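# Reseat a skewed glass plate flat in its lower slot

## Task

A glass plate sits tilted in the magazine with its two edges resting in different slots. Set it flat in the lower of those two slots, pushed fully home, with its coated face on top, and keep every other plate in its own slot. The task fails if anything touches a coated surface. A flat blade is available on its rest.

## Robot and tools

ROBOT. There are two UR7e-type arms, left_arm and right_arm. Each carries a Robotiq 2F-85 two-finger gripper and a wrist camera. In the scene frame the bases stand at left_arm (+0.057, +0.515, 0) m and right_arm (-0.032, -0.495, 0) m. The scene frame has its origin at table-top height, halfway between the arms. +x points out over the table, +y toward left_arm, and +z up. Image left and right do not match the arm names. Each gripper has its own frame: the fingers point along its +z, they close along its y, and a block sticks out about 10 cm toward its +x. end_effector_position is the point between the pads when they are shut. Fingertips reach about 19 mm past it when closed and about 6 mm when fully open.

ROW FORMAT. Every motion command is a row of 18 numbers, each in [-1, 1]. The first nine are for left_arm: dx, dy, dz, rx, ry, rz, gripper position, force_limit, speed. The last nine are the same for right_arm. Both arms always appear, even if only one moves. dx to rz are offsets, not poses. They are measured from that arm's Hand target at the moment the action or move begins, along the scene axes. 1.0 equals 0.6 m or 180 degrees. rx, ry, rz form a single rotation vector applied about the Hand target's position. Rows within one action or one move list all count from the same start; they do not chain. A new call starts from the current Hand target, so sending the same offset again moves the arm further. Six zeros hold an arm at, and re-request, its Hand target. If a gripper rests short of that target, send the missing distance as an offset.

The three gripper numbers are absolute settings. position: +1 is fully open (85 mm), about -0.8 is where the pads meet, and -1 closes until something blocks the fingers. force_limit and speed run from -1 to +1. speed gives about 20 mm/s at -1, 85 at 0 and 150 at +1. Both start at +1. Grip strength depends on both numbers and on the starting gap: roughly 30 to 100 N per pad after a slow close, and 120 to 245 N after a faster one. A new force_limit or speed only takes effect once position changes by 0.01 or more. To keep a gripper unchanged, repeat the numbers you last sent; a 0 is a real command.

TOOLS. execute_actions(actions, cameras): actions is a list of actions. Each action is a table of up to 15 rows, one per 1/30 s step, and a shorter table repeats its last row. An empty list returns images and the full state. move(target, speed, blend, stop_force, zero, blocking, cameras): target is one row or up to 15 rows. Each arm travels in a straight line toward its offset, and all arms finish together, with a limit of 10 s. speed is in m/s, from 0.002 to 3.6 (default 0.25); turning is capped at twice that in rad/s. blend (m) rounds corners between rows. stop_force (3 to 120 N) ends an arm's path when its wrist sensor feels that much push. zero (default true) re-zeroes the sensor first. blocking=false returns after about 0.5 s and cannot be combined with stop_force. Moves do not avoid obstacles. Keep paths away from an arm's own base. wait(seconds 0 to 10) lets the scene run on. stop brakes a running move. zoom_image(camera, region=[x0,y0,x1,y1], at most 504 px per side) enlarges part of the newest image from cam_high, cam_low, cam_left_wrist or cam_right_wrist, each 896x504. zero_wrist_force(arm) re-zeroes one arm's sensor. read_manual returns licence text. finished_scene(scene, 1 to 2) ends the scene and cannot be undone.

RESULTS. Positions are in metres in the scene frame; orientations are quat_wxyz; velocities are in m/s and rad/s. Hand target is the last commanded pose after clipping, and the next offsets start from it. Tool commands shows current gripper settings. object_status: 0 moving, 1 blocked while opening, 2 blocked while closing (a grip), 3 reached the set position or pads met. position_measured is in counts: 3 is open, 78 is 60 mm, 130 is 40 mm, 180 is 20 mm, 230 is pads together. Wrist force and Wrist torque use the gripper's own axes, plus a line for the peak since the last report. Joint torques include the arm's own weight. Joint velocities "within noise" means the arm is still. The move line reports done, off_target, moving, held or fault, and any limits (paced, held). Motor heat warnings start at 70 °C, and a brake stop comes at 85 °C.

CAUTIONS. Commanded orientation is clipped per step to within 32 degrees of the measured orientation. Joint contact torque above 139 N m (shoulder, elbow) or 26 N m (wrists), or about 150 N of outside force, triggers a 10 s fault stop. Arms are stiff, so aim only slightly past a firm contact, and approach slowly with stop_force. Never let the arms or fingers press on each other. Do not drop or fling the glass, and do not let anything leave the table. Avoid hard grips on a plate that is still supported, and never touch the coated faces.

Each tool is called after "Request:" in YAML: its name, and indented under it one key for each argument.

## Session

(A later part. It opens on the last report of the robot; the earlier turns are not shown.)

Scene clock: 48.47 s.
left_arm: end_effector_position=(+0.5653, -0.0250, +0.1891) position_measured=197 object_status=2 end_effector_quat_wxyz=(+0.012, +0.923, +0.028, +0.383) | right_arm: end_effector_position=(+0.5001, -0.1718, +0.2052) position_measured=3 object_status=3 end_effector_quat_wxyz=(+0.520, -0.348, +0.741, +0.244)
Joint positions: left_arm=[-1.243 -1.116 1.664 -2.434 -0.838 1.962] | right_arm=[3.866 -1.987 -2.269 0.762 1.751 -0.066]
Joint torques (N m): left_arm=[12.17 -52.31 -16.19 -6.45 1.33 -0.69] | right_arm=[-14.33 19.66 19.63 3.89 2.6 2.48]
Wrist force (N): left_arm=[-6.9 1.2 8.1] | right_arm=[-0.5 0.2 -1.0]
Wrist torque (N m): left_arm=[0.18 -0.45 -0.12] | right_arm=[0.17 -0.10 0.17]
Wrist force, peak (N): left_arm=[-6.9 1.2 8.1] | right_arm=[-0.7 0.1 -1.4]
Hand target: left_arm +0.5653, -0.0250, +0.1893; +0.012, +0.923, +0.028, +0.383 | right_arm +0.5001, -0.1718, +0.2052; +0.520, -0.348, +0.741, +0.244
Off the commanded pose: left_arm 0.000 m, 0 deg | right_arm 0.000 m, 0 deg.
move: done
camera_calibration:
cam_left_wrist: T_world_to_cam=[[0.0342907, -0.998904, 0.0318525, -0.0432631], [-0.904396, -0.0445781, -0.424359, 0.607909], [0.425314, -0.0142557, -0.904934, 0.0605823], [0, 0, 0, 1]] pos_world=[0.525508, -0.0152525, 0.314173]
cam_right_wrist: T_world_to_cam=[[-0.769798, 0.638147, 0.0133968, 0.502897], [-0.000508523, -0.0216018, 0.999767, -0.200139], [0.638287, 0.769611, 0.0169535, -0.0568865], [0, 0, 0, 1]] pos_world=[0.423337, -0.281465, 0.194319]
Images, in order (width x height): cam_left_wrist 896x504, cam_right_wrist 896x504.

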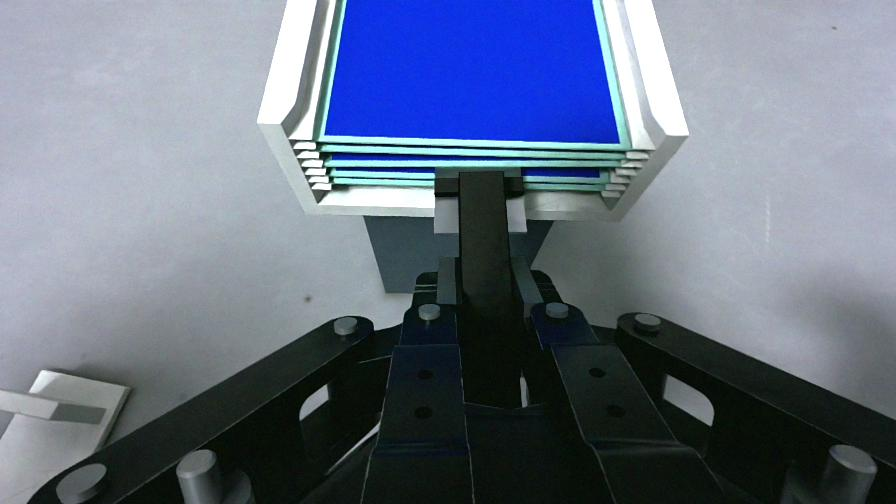

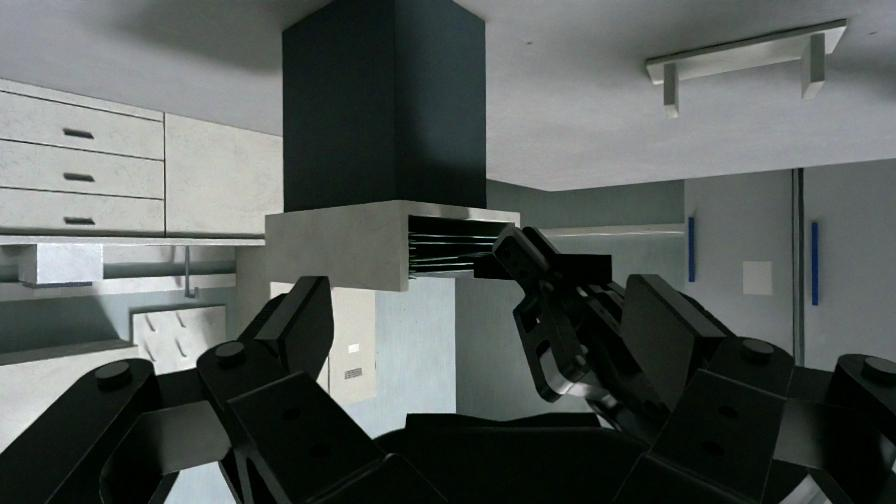

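Request:
move:
  target: [0,0,-0.0017,0,0,0,-1,0,-0.8,0,0,0,0,0,0,1,1,1]
  speed: 0.01
  cameras: ["cam_left_wrist","cam_right_wrist"]

Request:
zoom_image:
  camera: "cam_right_wrist"
  region: [400, 220, 490, 280]

Request:
zoom_image:
  camera: "cam_left_wrist"
  region: [280, 120, 390, 210]

Request:
zoom_image:
  camera: "cam_left_wrist"
  region: [560, 120, 670, 210]

Scene clock: 50.37 s.
left_arm: end_effector_position=(+0.5653, -0.0250, +0.1884) position_measured=197 object_status=2 end_effector_quat_wxyz=(+0.012, +0.923, +0.028, +0.383) | right_arm: end_effector_position=(+0.5001, -0.1718, +0.2052) position_measured=3 object_status=3 end_effector_quat_wxyz=(+0.520, -0.348, +0.741, +0.244)
Joint positions: left_arm=[-1.243 -1.115 1.665 -2.437 -0.838 1.962] | right_arm=[3.866 -1.987 -2.269 0.762 1.751 -0.066]
Joint torques (N m): left_arm=[12.13 -33.44 -13.16 -5.01 1.26 -0.61] | right_arm=[-15.1 18.68 19.94 3.94 2.49 2.56]
Wrist force (N): left_arm=[-1.6 0.2 0.5] | right_arm=[-0.7 0.0 -1.2]
Wrist torque (N m): left_arm=[0.14 -0.06 -0.14] | right_arm=[0.15 -0.07 0.17]
Wrist force, peak (N): left_arm=[-7.5 0.8 9.4] | right_arm=[-0.8 0.1 -1.5]
Hand target: left_arm +0.5653, -0.0250, +0.1883; +0.012, +0.923, +0.028, +0.383 | right_arm +0.5001, -0.1718, +0.2052; +0.520, -0.348, +0.741, +0.244
Off the commanded pose: left_arm 0.000 m, 0 deg | right_arm 0.000 m, 0 deg.
move: done
camera_calibration:
cam_left_wrist: T_world_to_cam=[[0.0343459, -0.998884, 0.0324305, -0.0433465], [-0.904395, -0.0448736, -0.42433, 0.607561], [0.425312, -0.014756, -0.904927, 0.0598529], [0, 0, 0, 1]] pos_world=[0.525508, -0.0151514, 0.313375]
cam_right_wrist: T_world_to_cam=[[-0.769798, 0.638147, 0.0133968, 0.502897], [-0.000508523, -0.0216018, 0.999767, -0.200139], [0.638287, 0.769611, 0.0169535, -0.0568865], [0, 0, 0, 1]] pos_world=[0.423337, -0.281465, 0.194319]
Images, in order (width x height): cam_left_wrist 896x504, cam_right_wrist 896x504.

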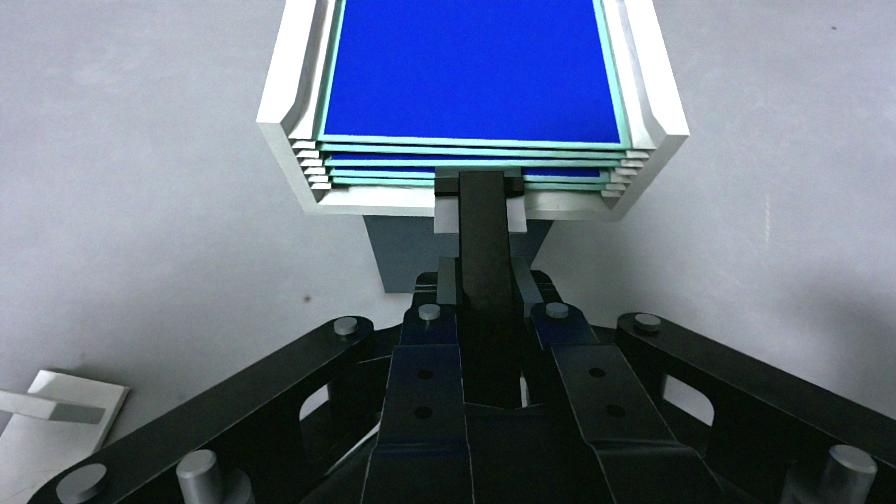

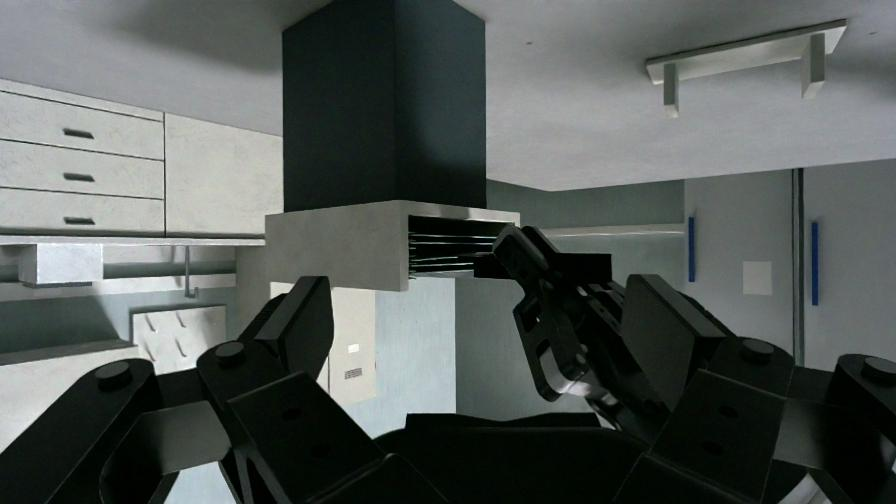

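Scaled by 5.600 from the camera's 896x504 image, which has a finer 1280x720 frame.

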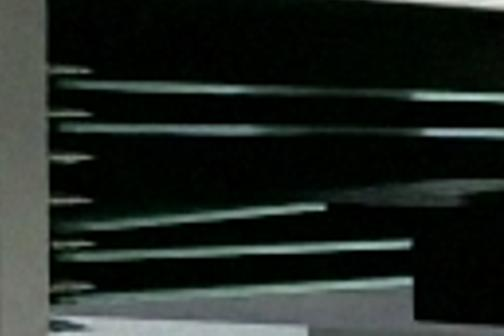

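Scaled by 4.582 from the camera's 896x504 image, which has a finer 1280x720 frame.

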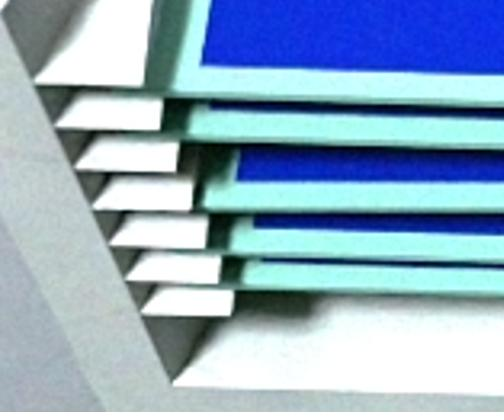

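Scaled by 4.582 from the camera's 896x504 image, which has a finer 1280x720 frame.

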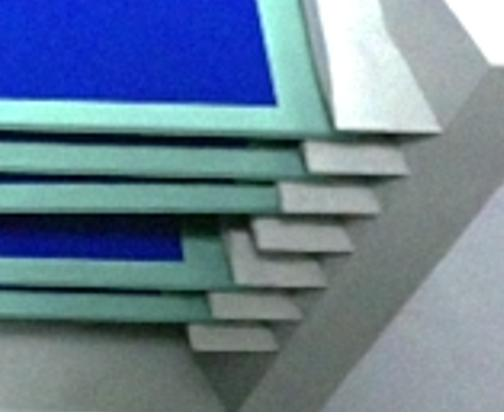

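Request:
move:
  target:
    - [0,0,-0.0003,0,0,0,-1,0,-0.8,0,0,0,0,0,0,1,1,1]
    - [-0.2967,-0.0113,-0.0003,0,0,0,-1,0,-0.8,0,0,0,0,0,0,1,1,1]
  speed: 0.05
  stop_force: 5
  cameras: ["cam_high","cam_left_wrist","cam_right_wrist"]

Request:
zoom_image:
  camera: "cam_high"
  region: [340, 180, 520, 300]

Scene clock: 56.90 s.
left_arm: end_effector_position=(+0.3872, -0.0318, +0.1881) position_measured=197 object_status=2 end_effector_quat_wxyz=(+0.012, +0.923, +0.028, +0.383) | right_arm: end_effector_position=(+0.5001, -0.1718, +0.2052) position_measured=3 object_status=3 end_effector_quat_wxyz=(+0.520, -0.348, +0.741, +0.244)
Joint positions: left_arm=[-1.547 -1.295 1.844 -2.148 -0.786 1.549] | right_arm=[3.866 -1.987 -2.269 0.762 1.751 -0.066]
Joint torques (N m): left_arm=[-14.19 -38.96 -12.49 -1.65 3.99 -1.76] | right_arm=[-14.79 19.01 18.98 3.66 2.7 2.51]
Wrist force (N): left_arm=[-2.2 -0.2 0.4] | right_arm=[-0.5 0.1 -1.1]
Wrist torque (N m): left_arm=[0.08 0.03 0.06] | right_arm=[0.14 -0.11 0.17]
Wrist force, peak (N): left_arm=[-2.6 0.0 -0.1] | right_arm=[-0.6 0.2 -1.5]
Hand target: left_arm +0.3872, -0.0318, +0.1881; +0.012, +0.923, +0.028, +0.383 | right_arm +0.5001, -0.1718, +0.2052; +0.520, -0.348, +0.741, +0.244
Off the commanded pose: left_arm 0.000 m, 0 deg | right_arm 0.000 m, 0 deg.
move: done
camera_calibration:
cam_left_wrist: T_world_to_cam=[[0.0343885, -0.998885, 0.0323402, -0.0440023], [-0.904393, -0.0448738, -0.424334, 0.446147], [0.425312, -0.014656, -0.904928, 0.135189], [0, 0, 0, 1]] pos_world=[0.347508, -0.0219516, 0.313074]
cam_right_wrist: T_world_to_cam=[[-0.769798, 0.638147, 0.0133968, 0.502897], [-0.000508523, -0.0216018, 0.999767, -0.200139], [0.638287, 0.769611, 0.0169535, -0.0568865], [0, 0, 0, 1]] pos_world=[0.423337, -0.281465, 0.194319]
Images, in order (width x height): cam_high 896x504, cam_left_wrist 896x504, cam_right_wrist 896x504.

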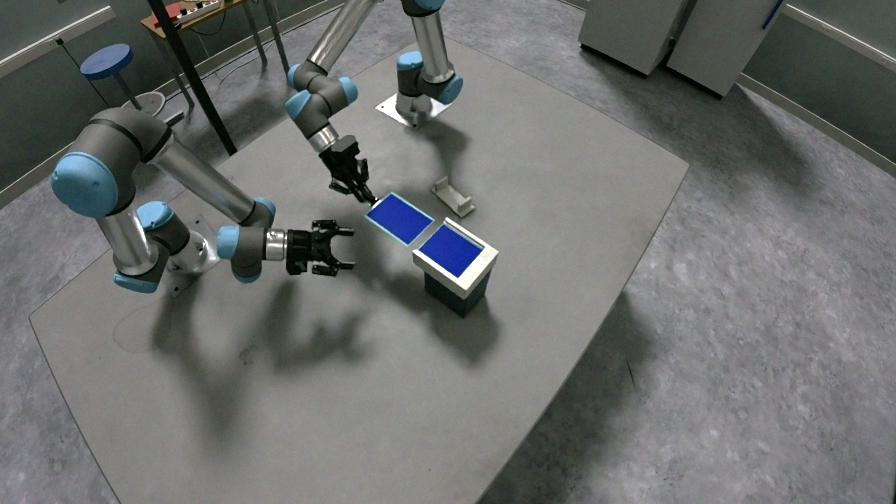

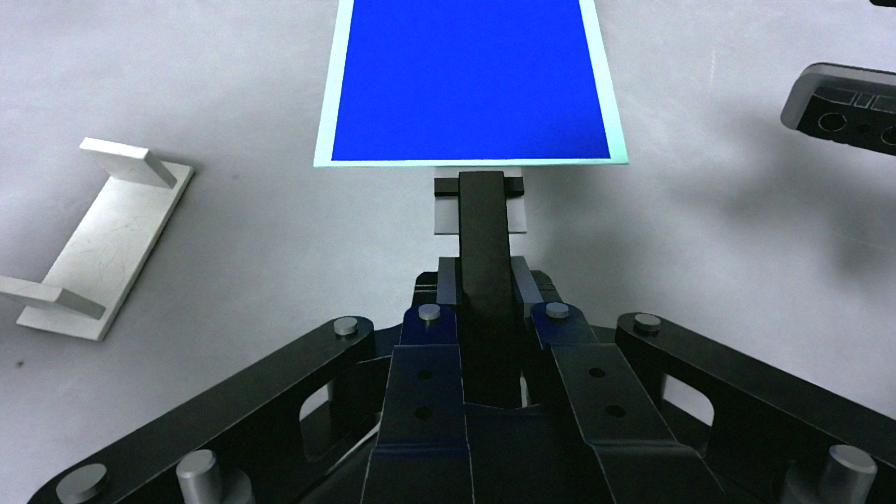

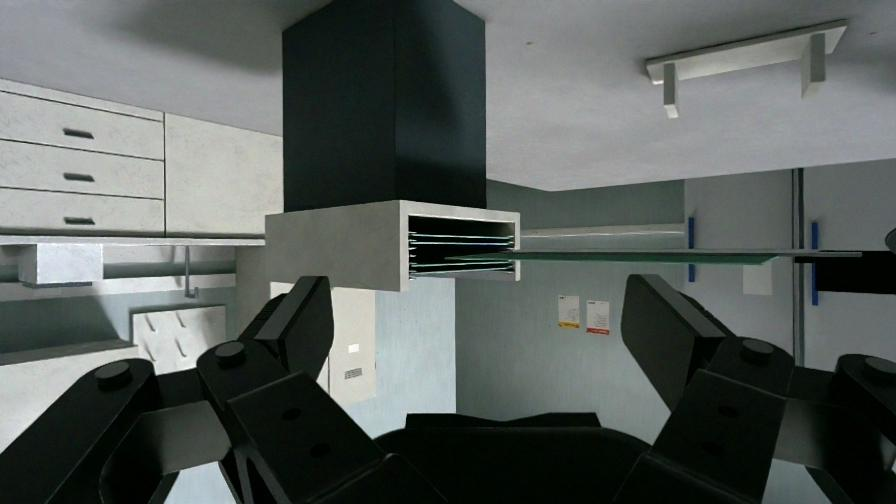

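Scaled by 2.800 from the camera's 896x504 image, which has a finer 1280x720 frame.

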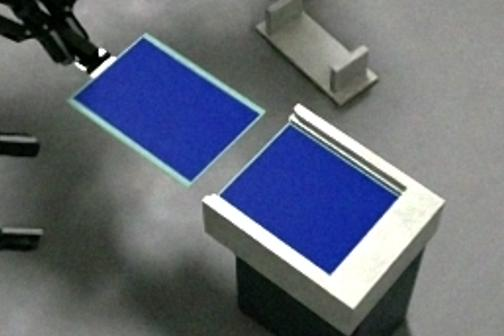

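Request:
move:
  target:
    - [0,0,-0.0038,0.0122,0.0005,0,-1,0,-0.8,0,0,0,0,0,0,1,1,1]
    - [0.035,0.0013,-0.0038,0.0122,0.0005,0,-1,0,-0.8,0,0,0,0,0,0,1,1,1]
  speed: 0.04
  cameras: ["cam_high","cam_left_wrist","cam_right_wrist"]

Request:
zoom_image:
  camera: "cam_right_wrist"
  region: [400, 205, 530, 295]

Request:
zoom_image:
  camera: "cam_high"
  region: [400, 200, 480, 270]

Scene clock: 60.10 s.
left_arm: end_effector_position=(+0.4081, -0.0310, +0.1858) position_measured=197 object_status=2 end_effector_quat_wxyz=(-0.005, +0.924, +0.021, +0.382) | right_arm: end_effector_position=(+0.5001, -0.1718, +0.2052) position_measured=3 object_status=3 end_effector_quat_wxyz=(+0.520, -0.348, +0.741, +0.244)
Joint positions: left_arm=[-1.51 -1.267 1.812 -2.143 -0.786 1.602] | right_arm=[3.866 -1.987 -2.269 0.762 1.751 -0.066]
Joint torques (N m): left_arm=[12.04 -28.48 -29.79 -4.4 -0.46 2.44] | right_arm=[-13.64 19.53 19.42 3.66 2.61 2.52]
Wrist force (N): left_arm=[-2.2 -0.2 0.1] | right_arm=[-0.6 0.0 -1.3]
Wrist torque (N m): left_arm=[0.10 0.01 -0.11] | right_arm=[0.14 -0.09 0.17]
Wrist force, peak (N): left_arm=[-2.6 0.0 0.3] | right_arm=[-0.5 0.0 -1.5]
Hand target: left_arm +0.4082, -0.0310, +0.1858; -0.005, +0.924, +0.021, +0.382 | right_arm +0.5001, -0.1718, +0.2052; +0.520, -0.348, +0.741, +0.244
Off the commanded pose: left_arm 0.000 m, 0 deg | right_arm 0.000 m, 0 deg.
move: done
camera_calibration:
cam_left_wrist: T_world_to_cam=[[0.0344328, -0.999389, -0.00602666, -0.0368223], [-0.905058, -0.0286239, -0.424324, 0.464897], [0.423892, 0.0200651, -0.90549, 0.126012], [0, 0, 0, 1]] pos_world=[0.368611, -0.026021, 0.311148]
cam_right_wrist: T_world_to_cam=[[-0.769798, 0.638147, 0.0133968, 0.502897], [-0.000508523, -0.0216018, 0.999767, -0.200139], [0.638287, 0.769611, 0.0169535, -0.0568865], [0, 0, 0, 1]] pos_world=[0.423337, -0.281465, 0.194319]
Images, in order (width x height): cam_high 896x504, cam_left_wrist 896x504, cam_right_wrist 896x504.

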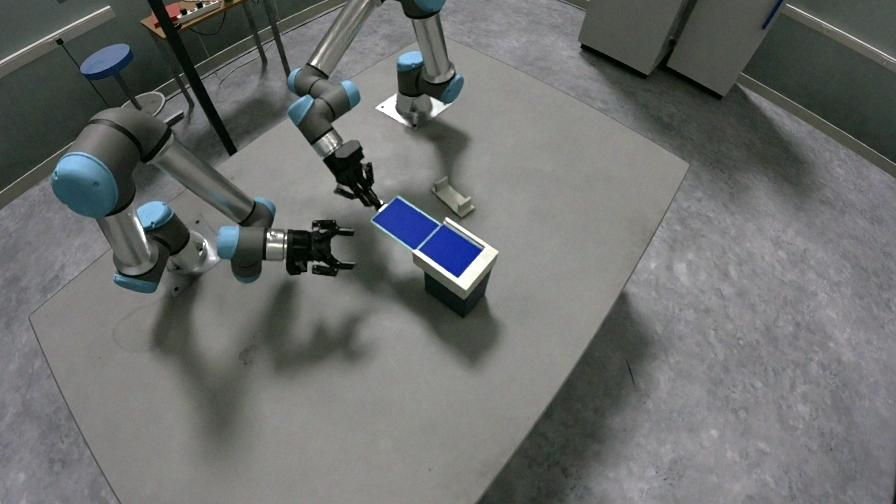

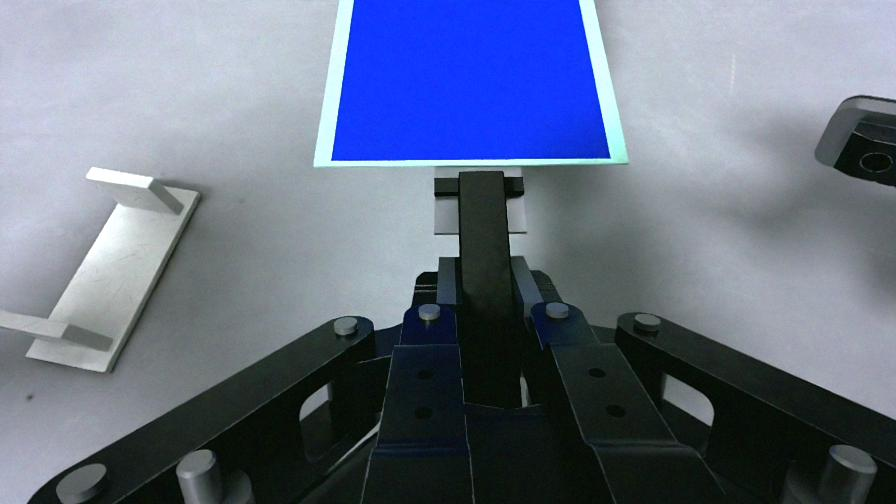

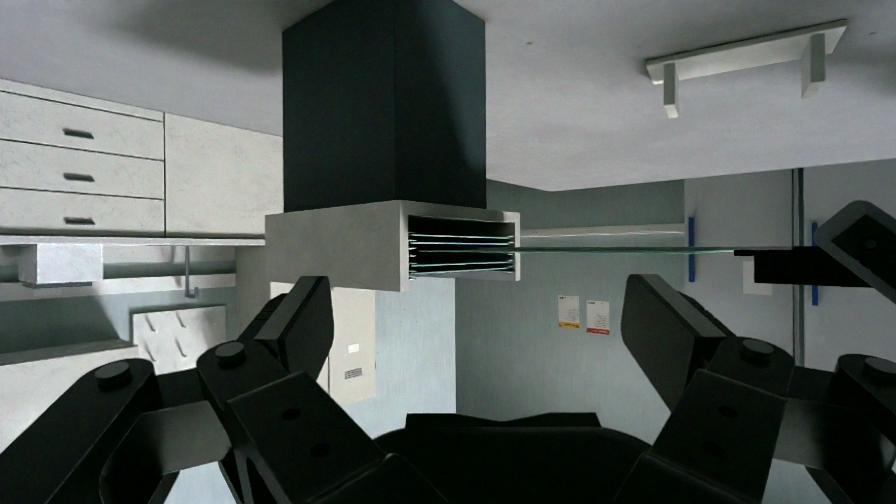

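Scaled by 3.877 from the camera's 896x504 image, which has a finer 1280x720 frame.

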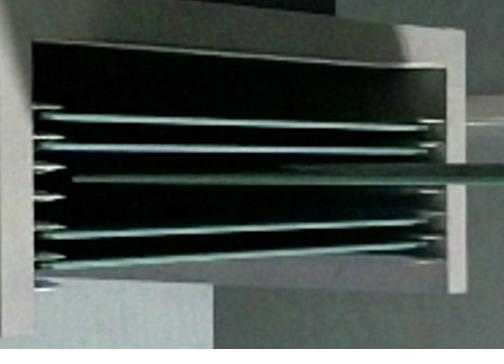

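Scaled by 6.300 from the camera's 896x504 image, which has a finer 1280x720 frame.

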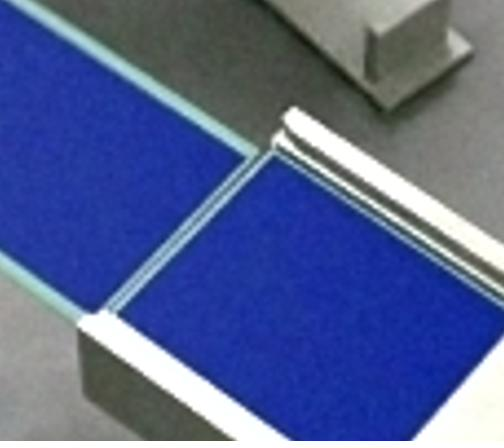

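Request:
move:
  target:
    - [0.05,0.0019,0.0005,0,0,0,-1,0,-0.8,0,0,0,0,0,0,1,1,1]
    - [0.2618,0.01,0.0005,0,0,0,-1,0,-0.8,0,0,0,0,0,0,1,1,1]
  speed: 0.04
  stop_force: 4
  cameras: ["cam_left_wrist","cam_right_wrist"]

Request:
zoom_image:
  camera: "cam_right_wrist"
  region: [400, 220, 490, 280]

Request:
zoom_image:
  camera: "cam_left_wrist"
  region: [280, 90, 480, 220]

Request:
zoom_image:
  camera: "cam_left_wrist"
  region: [470, 90, 670, 220]

Scene clock: 66.50 s.
left_arm: end_effector_position=(+0.5653, -0.0250, +0.1861) position_measured=197 object_status=2 end_effector_quat_wxyz=(-0.005, +0.924, +0.021, +0.382) | right_arm: end_effector_position=(+0.5001, -0.1718, +0.2052) position_measured=3 object_status=3 end_effector_quat_wxyz=(+0.520, -0.348, +0.741, +0.244)
Joint positions: left_arm=[-1.246 -1.106 1.647 -2.391 -0.827 1.962] | right_arm=[3.866 -1.987 -2.269 0.762 1.751 -0.066]
Joint torques (N m): left_arm=[12.73 -35.65 -29.01 -5.16 -0.23 2.72] | right_arm=[-13.81 19.7 19.11 3.62 2.46 2.32]
Wrist force (N): left_arm=[-2.3 0.4 0.5] | right_arm=[-0.4 -0.1 -1.0]
Wrist torque (N m): left_arm=[0.19 -0.10 -0.12] | right_arm=[0.12 -0.12 0.17]
Wrist force, peak (N): left_arm=[-2.6 0.4 0.6] | right_arm=[-0.8 0.1 -1.4]
Hand target: left_arm +0.5653, -0.0250, +0.1861; -0.005, +0.924, +0.021, +0.382 | right_arm +0.5001, -0.1718, +0.2052; +0.520, -0.348, +0.741, +0.244
Off the commanded pose: left_arm 0.000 m, 0 deg | right_arm 0.000 m, 0 deg.
move: done
camera_calibration:
cam_left_wrist: T_world_to_cam=[[0.0343424, -0.999392, -0.00606919, -0.0361763], [-0.905061, -0.028524, -0.424323, 0.607475], [0.423892, 0.0200653, -0.90549, 0.059528], [0, 0, 0, 1]] pos_world=[0.525811, -0.0200211, 0.311448]
cam_right_wrist: T_world_to_cam=[[-0.769798, 0.638147, 0.0133968, 0.502897], [-0.000508523, -0.0216018, 0.999767, -0.200139], [0.638287, 0.769611, 0.0169535, -0.0568865], [0, 0, 0, 1]] pos_world=[0.423337, -0.281465, 0.194319]
Images, in order (width x height): cam_left_wrist 896x504, cam_right_wrist 896x504.

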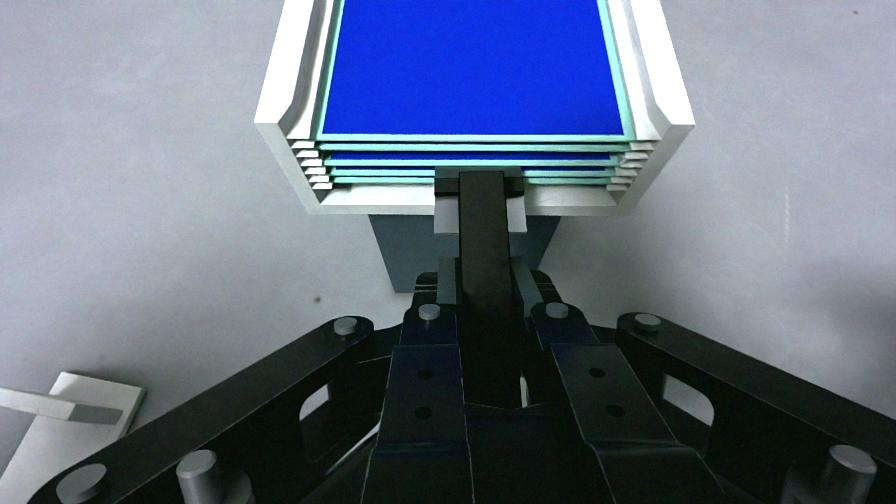

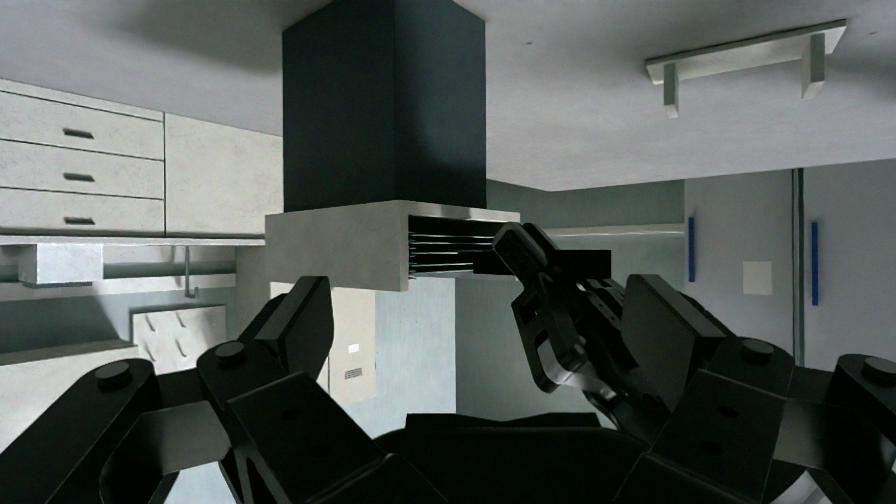

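Scaled by 5.600 from the camera's 896x504 image, which has a finer 1280x720 frame.

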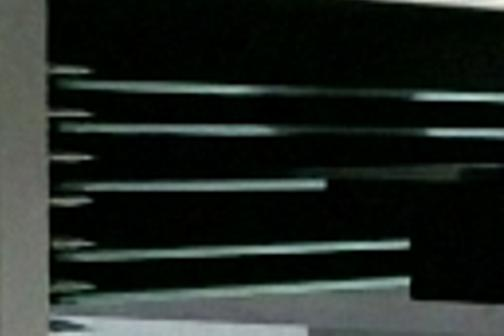

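Scaled by 2.520 from the camera's 896x504 image, which has a finer 1280x720 frame.

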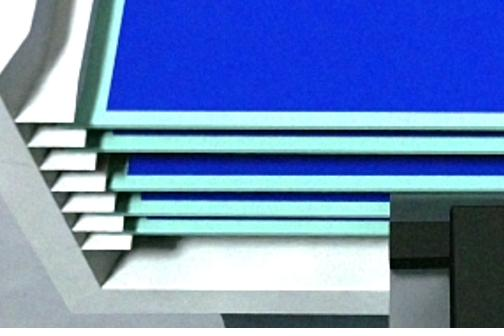

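Scaled by 2.520 from the camera's 896x504 image, which has a finer 1280x720 frame.

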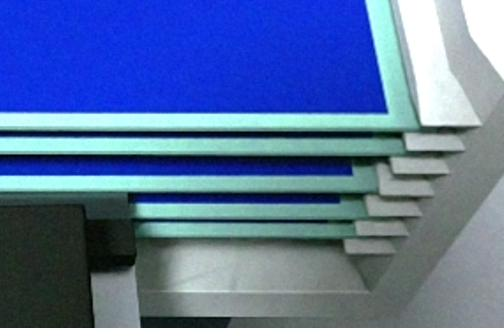

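Request:
move:
  target: [0,0,-0.0025,0,0,0,-1,0,-0.8,0,0,0,0,0,0,1,1,1]
  speed: 0.01

Request:
move:
  target: [0.033,0.0013,0,0,0,0,-1,0,-0.8,0,0,0,0,0,0,1,1,1]
  speed: 0.007
  stop_force: 3
  cameras: ["cam_left_wrist","cam_right_wrist"]

Request:
zoom_image:
  camera: "cam_right_wrist"
  region: [400, 220, 490, 280]

Request:
zoom_image:
  camera: "cam_left_wrist"
  region: [280, 90, 480, 220]

Request:
zoom_image:
  camera: "cam_left_wrist"
  region: [470, 90, 670, 220]

Scene clock: 68.90 s.
left_arm: end_effector_position=(+0.5653, -0.0250, +0.1847) position_measured=197 object_status=2 end_effector_quat_wxyz=(-0.005, +0.924, +0.021, +0.382) | right_arm: end_effector_position=(+0.5001, -0.1718, +0.2052) position_measured=3 object_status=3 end_effector_quat_wxyz=(+0.520, -0.348, +0.741, +0.244)
Joint positions: left_arm=[-1.246 -1.104 1.649 -2.394 -0.827 1.963] | right_arm=[3.866 -1.987 -2.269 0.762 1.751 -0.066]
Joint torques (N m): left_arm=[12.72 -35.18 -12.47 -4.74 -0.17 2.34] | right_arm=[-14.27 20.09 18.96 3.51 2.53 2.51]
Wrist force (N): left_arm=[-1.6 0.4 0.2] | right_arm=[-0.3 0.0 -1.0]
Wrist torque (N m): left_arm=[0.17 -0.01 -0.14] | right_arm=[0.14 -0.13 0.17]
Wrist force, peak (N): left_arm=[-2.7 0.4 0.5] | right_arm=[-0.8 0.2 -1.4]
Hand target: left_arm +0.5653, -0.0250, +0.1846; -0.005, +0.924, +0.021, +0.382 | right_arm +0.5001, -0.1718, +0.2052; +0.520, -0.348, +0.741, +0.244
Off the commanded pose: left_arm 0.000 m, 0 deg | right_arm 0.000 m, 0 deg.
move: done

Scene clock: 71.27 s.
left_arm: end_effector_position=(+0.5725, -0.0247, +0.1846) position_measured=197 object_status=2 end_effector_quat_wxyz=(-0.005, +0.924, +0.021, +0.382) | right_arm: end_effector_position=(+0.5001, -0.1718, +0.2052) position_measured=3 object_status=3 end_effector_quat_wxyz=(+0.520, -0.348, +0.741, +0.244)
Joint positions: left_arm=[-1.235 -1.096 1.638 -2.402 -0.83 1.977] | right_arm=[3.866 -1.987 -2.269 0.762 1.751 -0.066]
Joint torques (N m): left_arm=[-13.67 -47.52 -13.23 -2.57 2.37 -1.87] | right_arm=[-14.21 19.43 19.35 3.46 2.52 2.49]
Wrist force (N): left_arm=[-2.6 -0.2 -0.4] | right_arm=[-0.4 0.1 -1.1]
Wrist torque (N m): left_arm=[0.13 0.00 -0.08] | right_arm=[0.15 -0.12 0.16]
Wrist force, peak (N): left_arm=[-12.1 -2.9 -9.5] | right_arm=[-0.5 0.4 -1.5]
Hand target: left_arm +0.5725, -0.0247, +0.1846; -0.005, +0.924, +0.021, +0.382 (not the last commanded pose) | right_arm +0.5001, -0.1718, +0.2052; +0.520, -0.348, +0.741, +0.244
Off the commanded pose: left_arm 0.013 m, 0 deg | right_arm 0.000 m, 0 deg.
move: contact (left_arm)
camera_calibration:
cam_left_wrist: T_world_to_cam=[[0.034433, -0.999389, -0.00602747, -0.0361905], [-0.90504, -0.0286229, -0.424363, 0.613272], [0.423931, 0.0200672, -0.905472, 0.0551279], [0, 0, 0, 1]] pos_world=[0.532911, -0.0197211, 0.309948]
cam_right_wrist: T_world_to_cam=[[-0.769798, 0.638147, 0.0133968, 0.502897], [-0.000508523, -0.0216018, 0.999767, -0.200139], [0.638287, 0.769611, 0.0169535, -0.0568865], [0, 0, 0, 1]] pos_world=[0.423337, -0.281465, 0.194319]
Images, in order (width x height): cam_left_wrist 896x504, cam_right_wrist 896x504.

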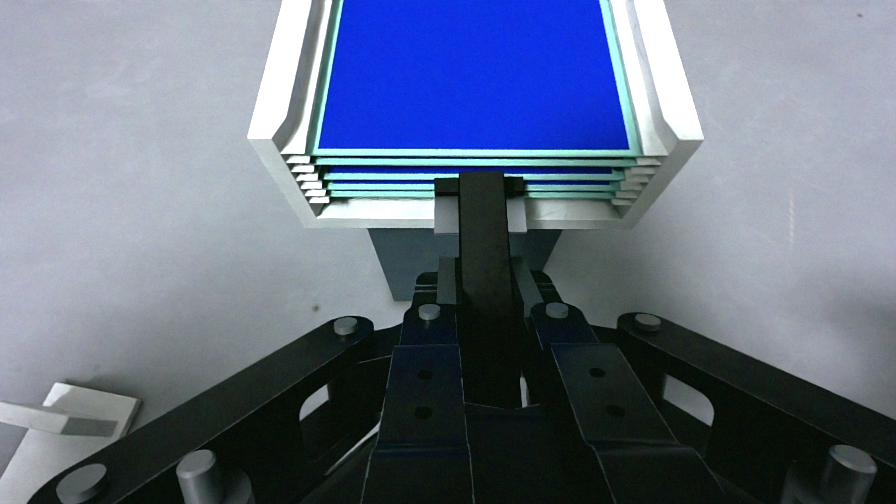

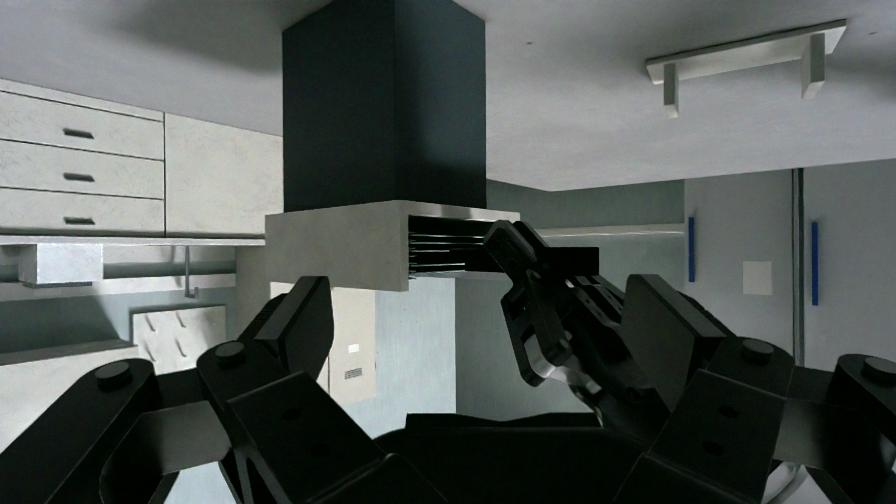

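Scaled by 5.600 from the camera's 896x504 image, which has a finer 1280x720 frame.

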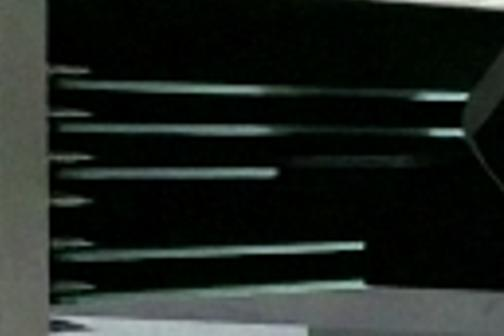

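Scaled by 2.520 from the camera's 896x504 image, which has a finer 1280x720 frame.

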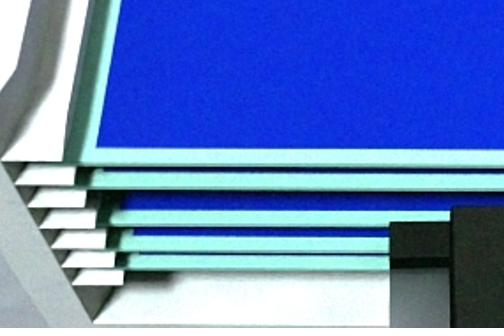

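Scaled by 2.520 from the camera's 896x504 image, which has a finer 1280x720 frame.

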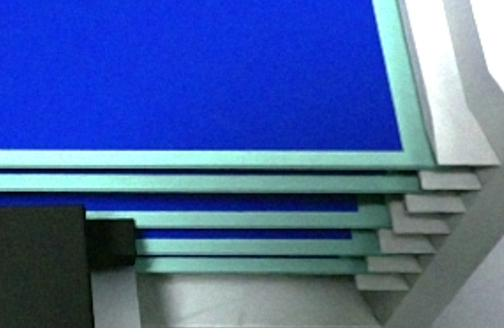

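Request:
move:
  target:
    - [-0.0005,0,0,0,0,0,-1,0,-0.8,0,0,0,0,0,0,1,1,1]
    - [-0.0005,0,-0.0016,0,0,0,-1,0,-0.8,0,0,0,0,0,0,1,1,1]
    - [-0.065,-0.0026,-0.0016,0,0,0,-1,0,-0.8,0,0,0,0,0,0,1,1,1]
  speed: 0.03
  cameras: ["cam_left_wrist","cam_right_wrist"]

Request:
zoom_image:
  camera: "cam_right_wrist"
  region: [400, 205, 530, 295]

Request:
zoom_image:
  camera: "cam_left_wrist"
  region: [300, 20, 640, 180]

Scene clock: 76.47 s.
left_arm: end_effector_position=(+0.5336, -0.0262, +0.1836) position_measured=197 object_status=2 end_effector_quat_wxyz=(-0.005, +0.924, +0.021, +0.382) | right_arm: end_effector_position=(+0.5001, -0.1718, +0.2052) position_measured=3 object_status=3 end_effector_quat_wxyz=(+0.520, -0.348, +0.741, +0.244)
Joint positions: left_arm=[-1.296 -1.141 1.695 -2.36 -0.815 1.897] | right_arm=[3.866 -1.987 -2.269 0.762 1.751 -0.066]
Joint torques (N m): left_arm=[-14.07 -44.83 -12.84 -1.79 3.69 -1.99] | right_arm=[-14.62 19.74 19.33 3.34 2.53 2.62]
Wrist force (N): left_arm=[-1.4 0.4 -0.3] | right_arm=[-0.3 -0.1 -1.1]
Wrist torque (N m): left_arm=[0.17 -0.02 0.01] | right_arm=[0.11 -0.13 0.16]
Wrist force, peak (N): left_arm=[-2.7 0.1 -0.6] | right_arm=[-0.6 0.2 -1.4]
Hand target: left_arm +0.5335, -0.0262, +0.1836; -0.005, +0.924, +0.021, +0.382 | right_arm +0.5001, -0.1718, +0.2052; +0.520, -0.348, +0.741, +0.244
Off the commanded pose: left_arm 0.000 m, 0 deg | right_arm 0.000 m, 0 deg.
move: done
camera_calibration:
cam_left_wrist: T_world_to_cam=[[0.0343424, -0.999392, -0.00606919, -0.0363021], [-0.905061, -0.028524, -0.424323, 0.577689], [0.423892, 0.0200653, -0.90549, 0.0707257], [0, 0, 0, 1]] pos_world=[0.494111, -0.0212211, 0.308948]
cam_right_wrist: T_world_to_cam=[[-0.769798, 0.638147, 0.0133968, 0.502897], [-0.000508523, -0.0216018, 0.999767, -0.200139], [0.638287, 0.769611, 0.0169535, -0.0568865], [0, 0, 0, 1]] pos_world=[0.423337, -0.281465, 0.194319]
Images, in order (width x height): cam_left_wrist 896x504, cam_right_wrist 896x504.

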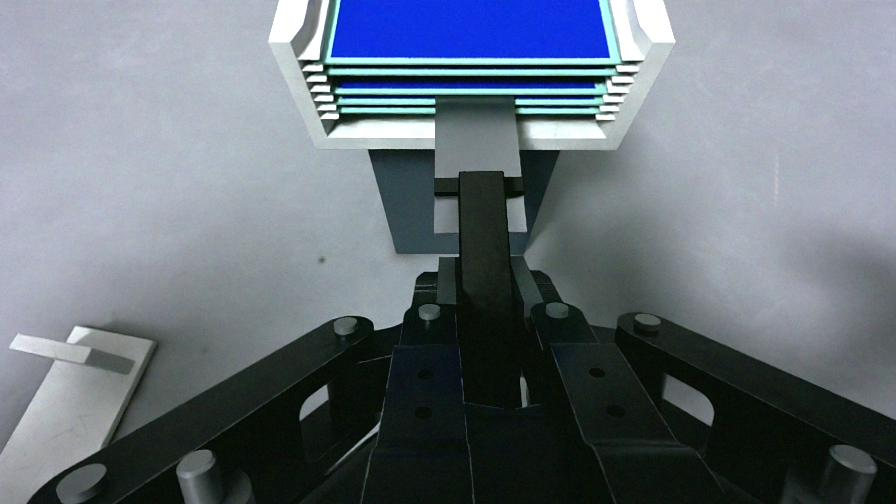

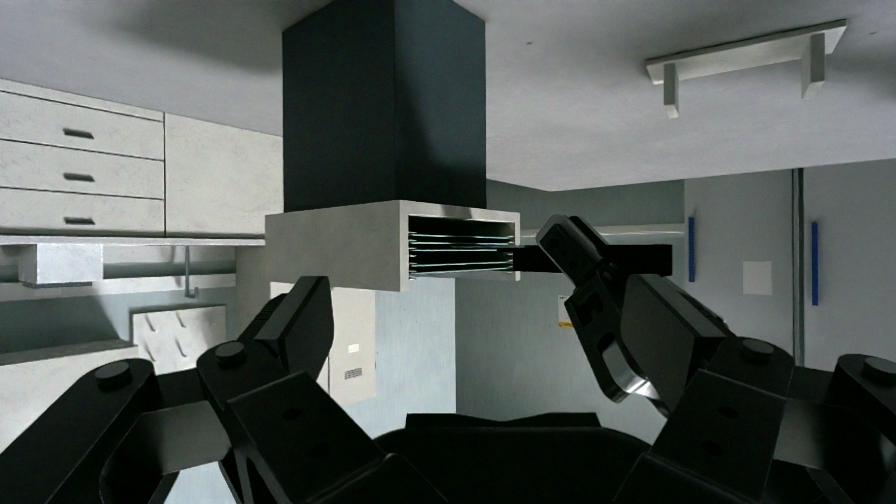

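Scaled by 3.877 from the camera's 896x504 image, which has a finer 1280x720 frame.

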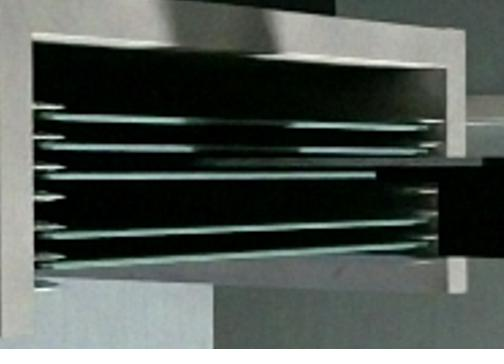

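Scaled by 1.482 from the camera's 896x504 image, which has a finer 1280x720 frame.

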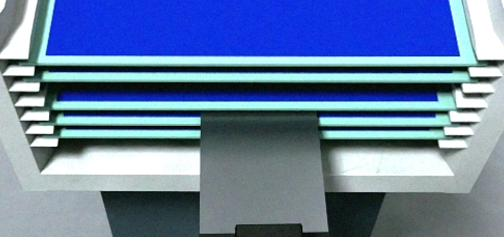

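Request:
zoom_image:
  camera: "cam_left_wrist"
  region: [510, 30, 650, 130]

Request:
zoom_image:
  camera: "cam_left_wrist"
  region: [290, 30, 430, 130]

Scaled by 3.600 from the camera's 896x504 image, which has a finer 1280x720 frame.

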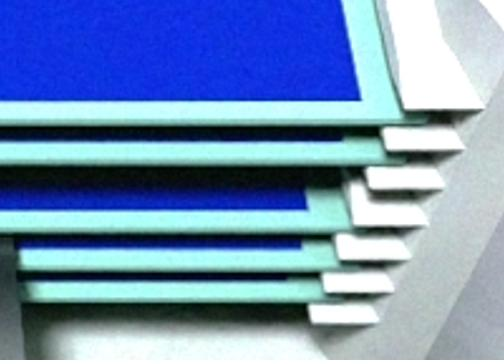

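Scaled by 3.600 from the camera's 896x504 image, which has a finer 1280x720 frame.

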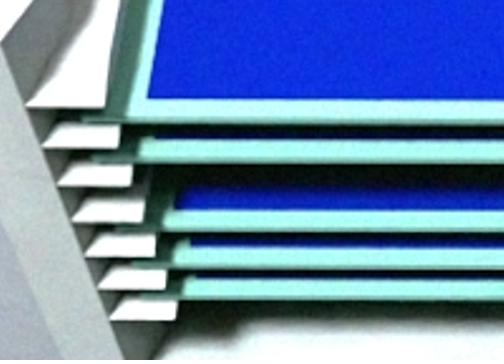

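Request:
move:
  target:
    - [0,0,0.0006,0,0,0,-1,0,-0.8,0,0,0,0,0,0,1,1,1]
    - [-0.28,-0.0112,0.0006,0,0,0,-1,0,-0.8,0,0,0,0,0,0,1,1,1]
  speed: 0.1
  cameras: ["cam_high","cam_right_wrist"]

Request:
zoom_image:
  camera: "cam_right_wrist"
  region: [400, 205, 530, 295]

Scene clock: 81.20 s.
left_arm: end_effector_position=(+0.3656, -0.0330, +0.1840) position_measured=197 object_status=2 end_effector_quat_wxyz=(-0.005, +0.924, +0.021, +0.382) | right_arm: end_effector_position=(+0.5001, -0.1718, +0.2052) position_measured=3 object_status=3 end_effector_quat_wxyz=(+0.520, -0.348, +0.741, +0.244)
Joint positions: left_arm=[-1.586 -1.293 1.831 -2.06 -0.787 1.494] | right_arm=[3.866 -1.987 -2.269 0.762 1.751 -0.066]
Joint torques (N m): left_arm=[-15.18 -39.15 -13.09 -1.33 -0.38 -1.96] | right_arm=[-14.28 20.05 18.76 3.31 2.54 2.51]
Wrist force (N): left_arm=[-1.4 0.0 0.2] | right_arm=[-0.4 -0.2 -1.0]
Wrist torque (N m): left_arm=[0.13 -0.01 0.06] | right_arm=[0.10 -0.12 0.17]
Wrist force, peak (N): left_arm=[-2.7 -0.1 0.0] | right_arm=[-0.9 0.1 -1.4]
Hand target: left_arm +0.3655, -0.0330, +0.1840; -0.005, +0.924, +0.021, +0.382 | right_arm +0.5001, -0.1718, +0.2052; +0.520, -0.348, +0.741, +0.244
Off the commanded pose: left_arm 0.000 m, 0 deg | right_arm 0.000 m, 0 deg.
move: done
camera_calibration:
cam_right_wrist: T_world_to_cam=[[-0.769798, 0.638147, 0.0133968, 0.502897], [-0.000508523, -0.0216018, 0.999767, -0.200139], [0.638287, 0.769611, 0.0169535, -0.0568865], [0, 0, 0, 1]] pos_world=[0.423337, -0.281465, 0.194319]
Images, in order (width x height): cam_high 896x504, cam_right_wrist 896x504.

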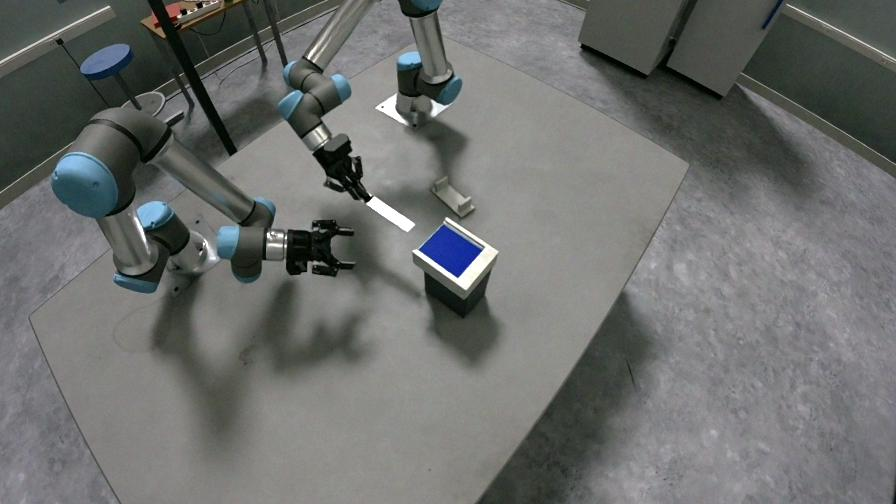

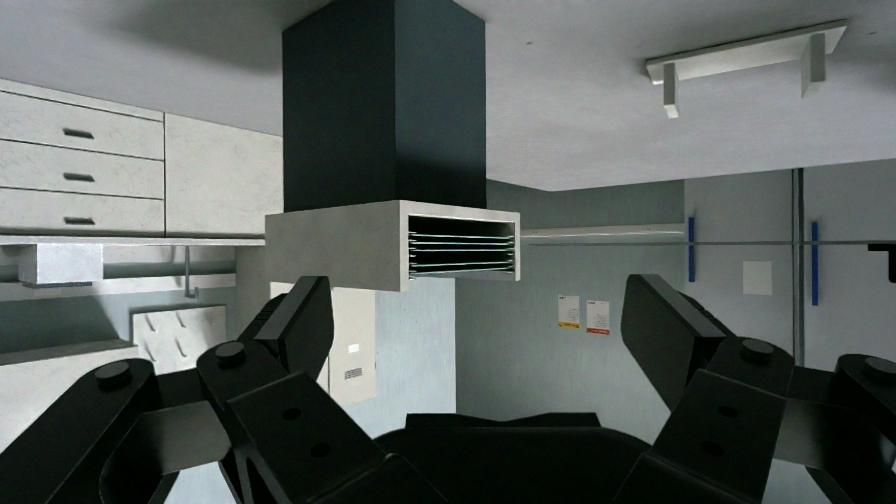

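Scaled by 3.877 from the camera's 896x504 image, which has a finer 1280x720 frame.

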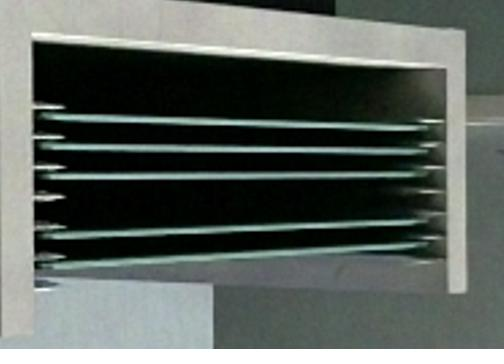

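Request:
finished_scene:
  scene: 2

The scene is finished: the task was done.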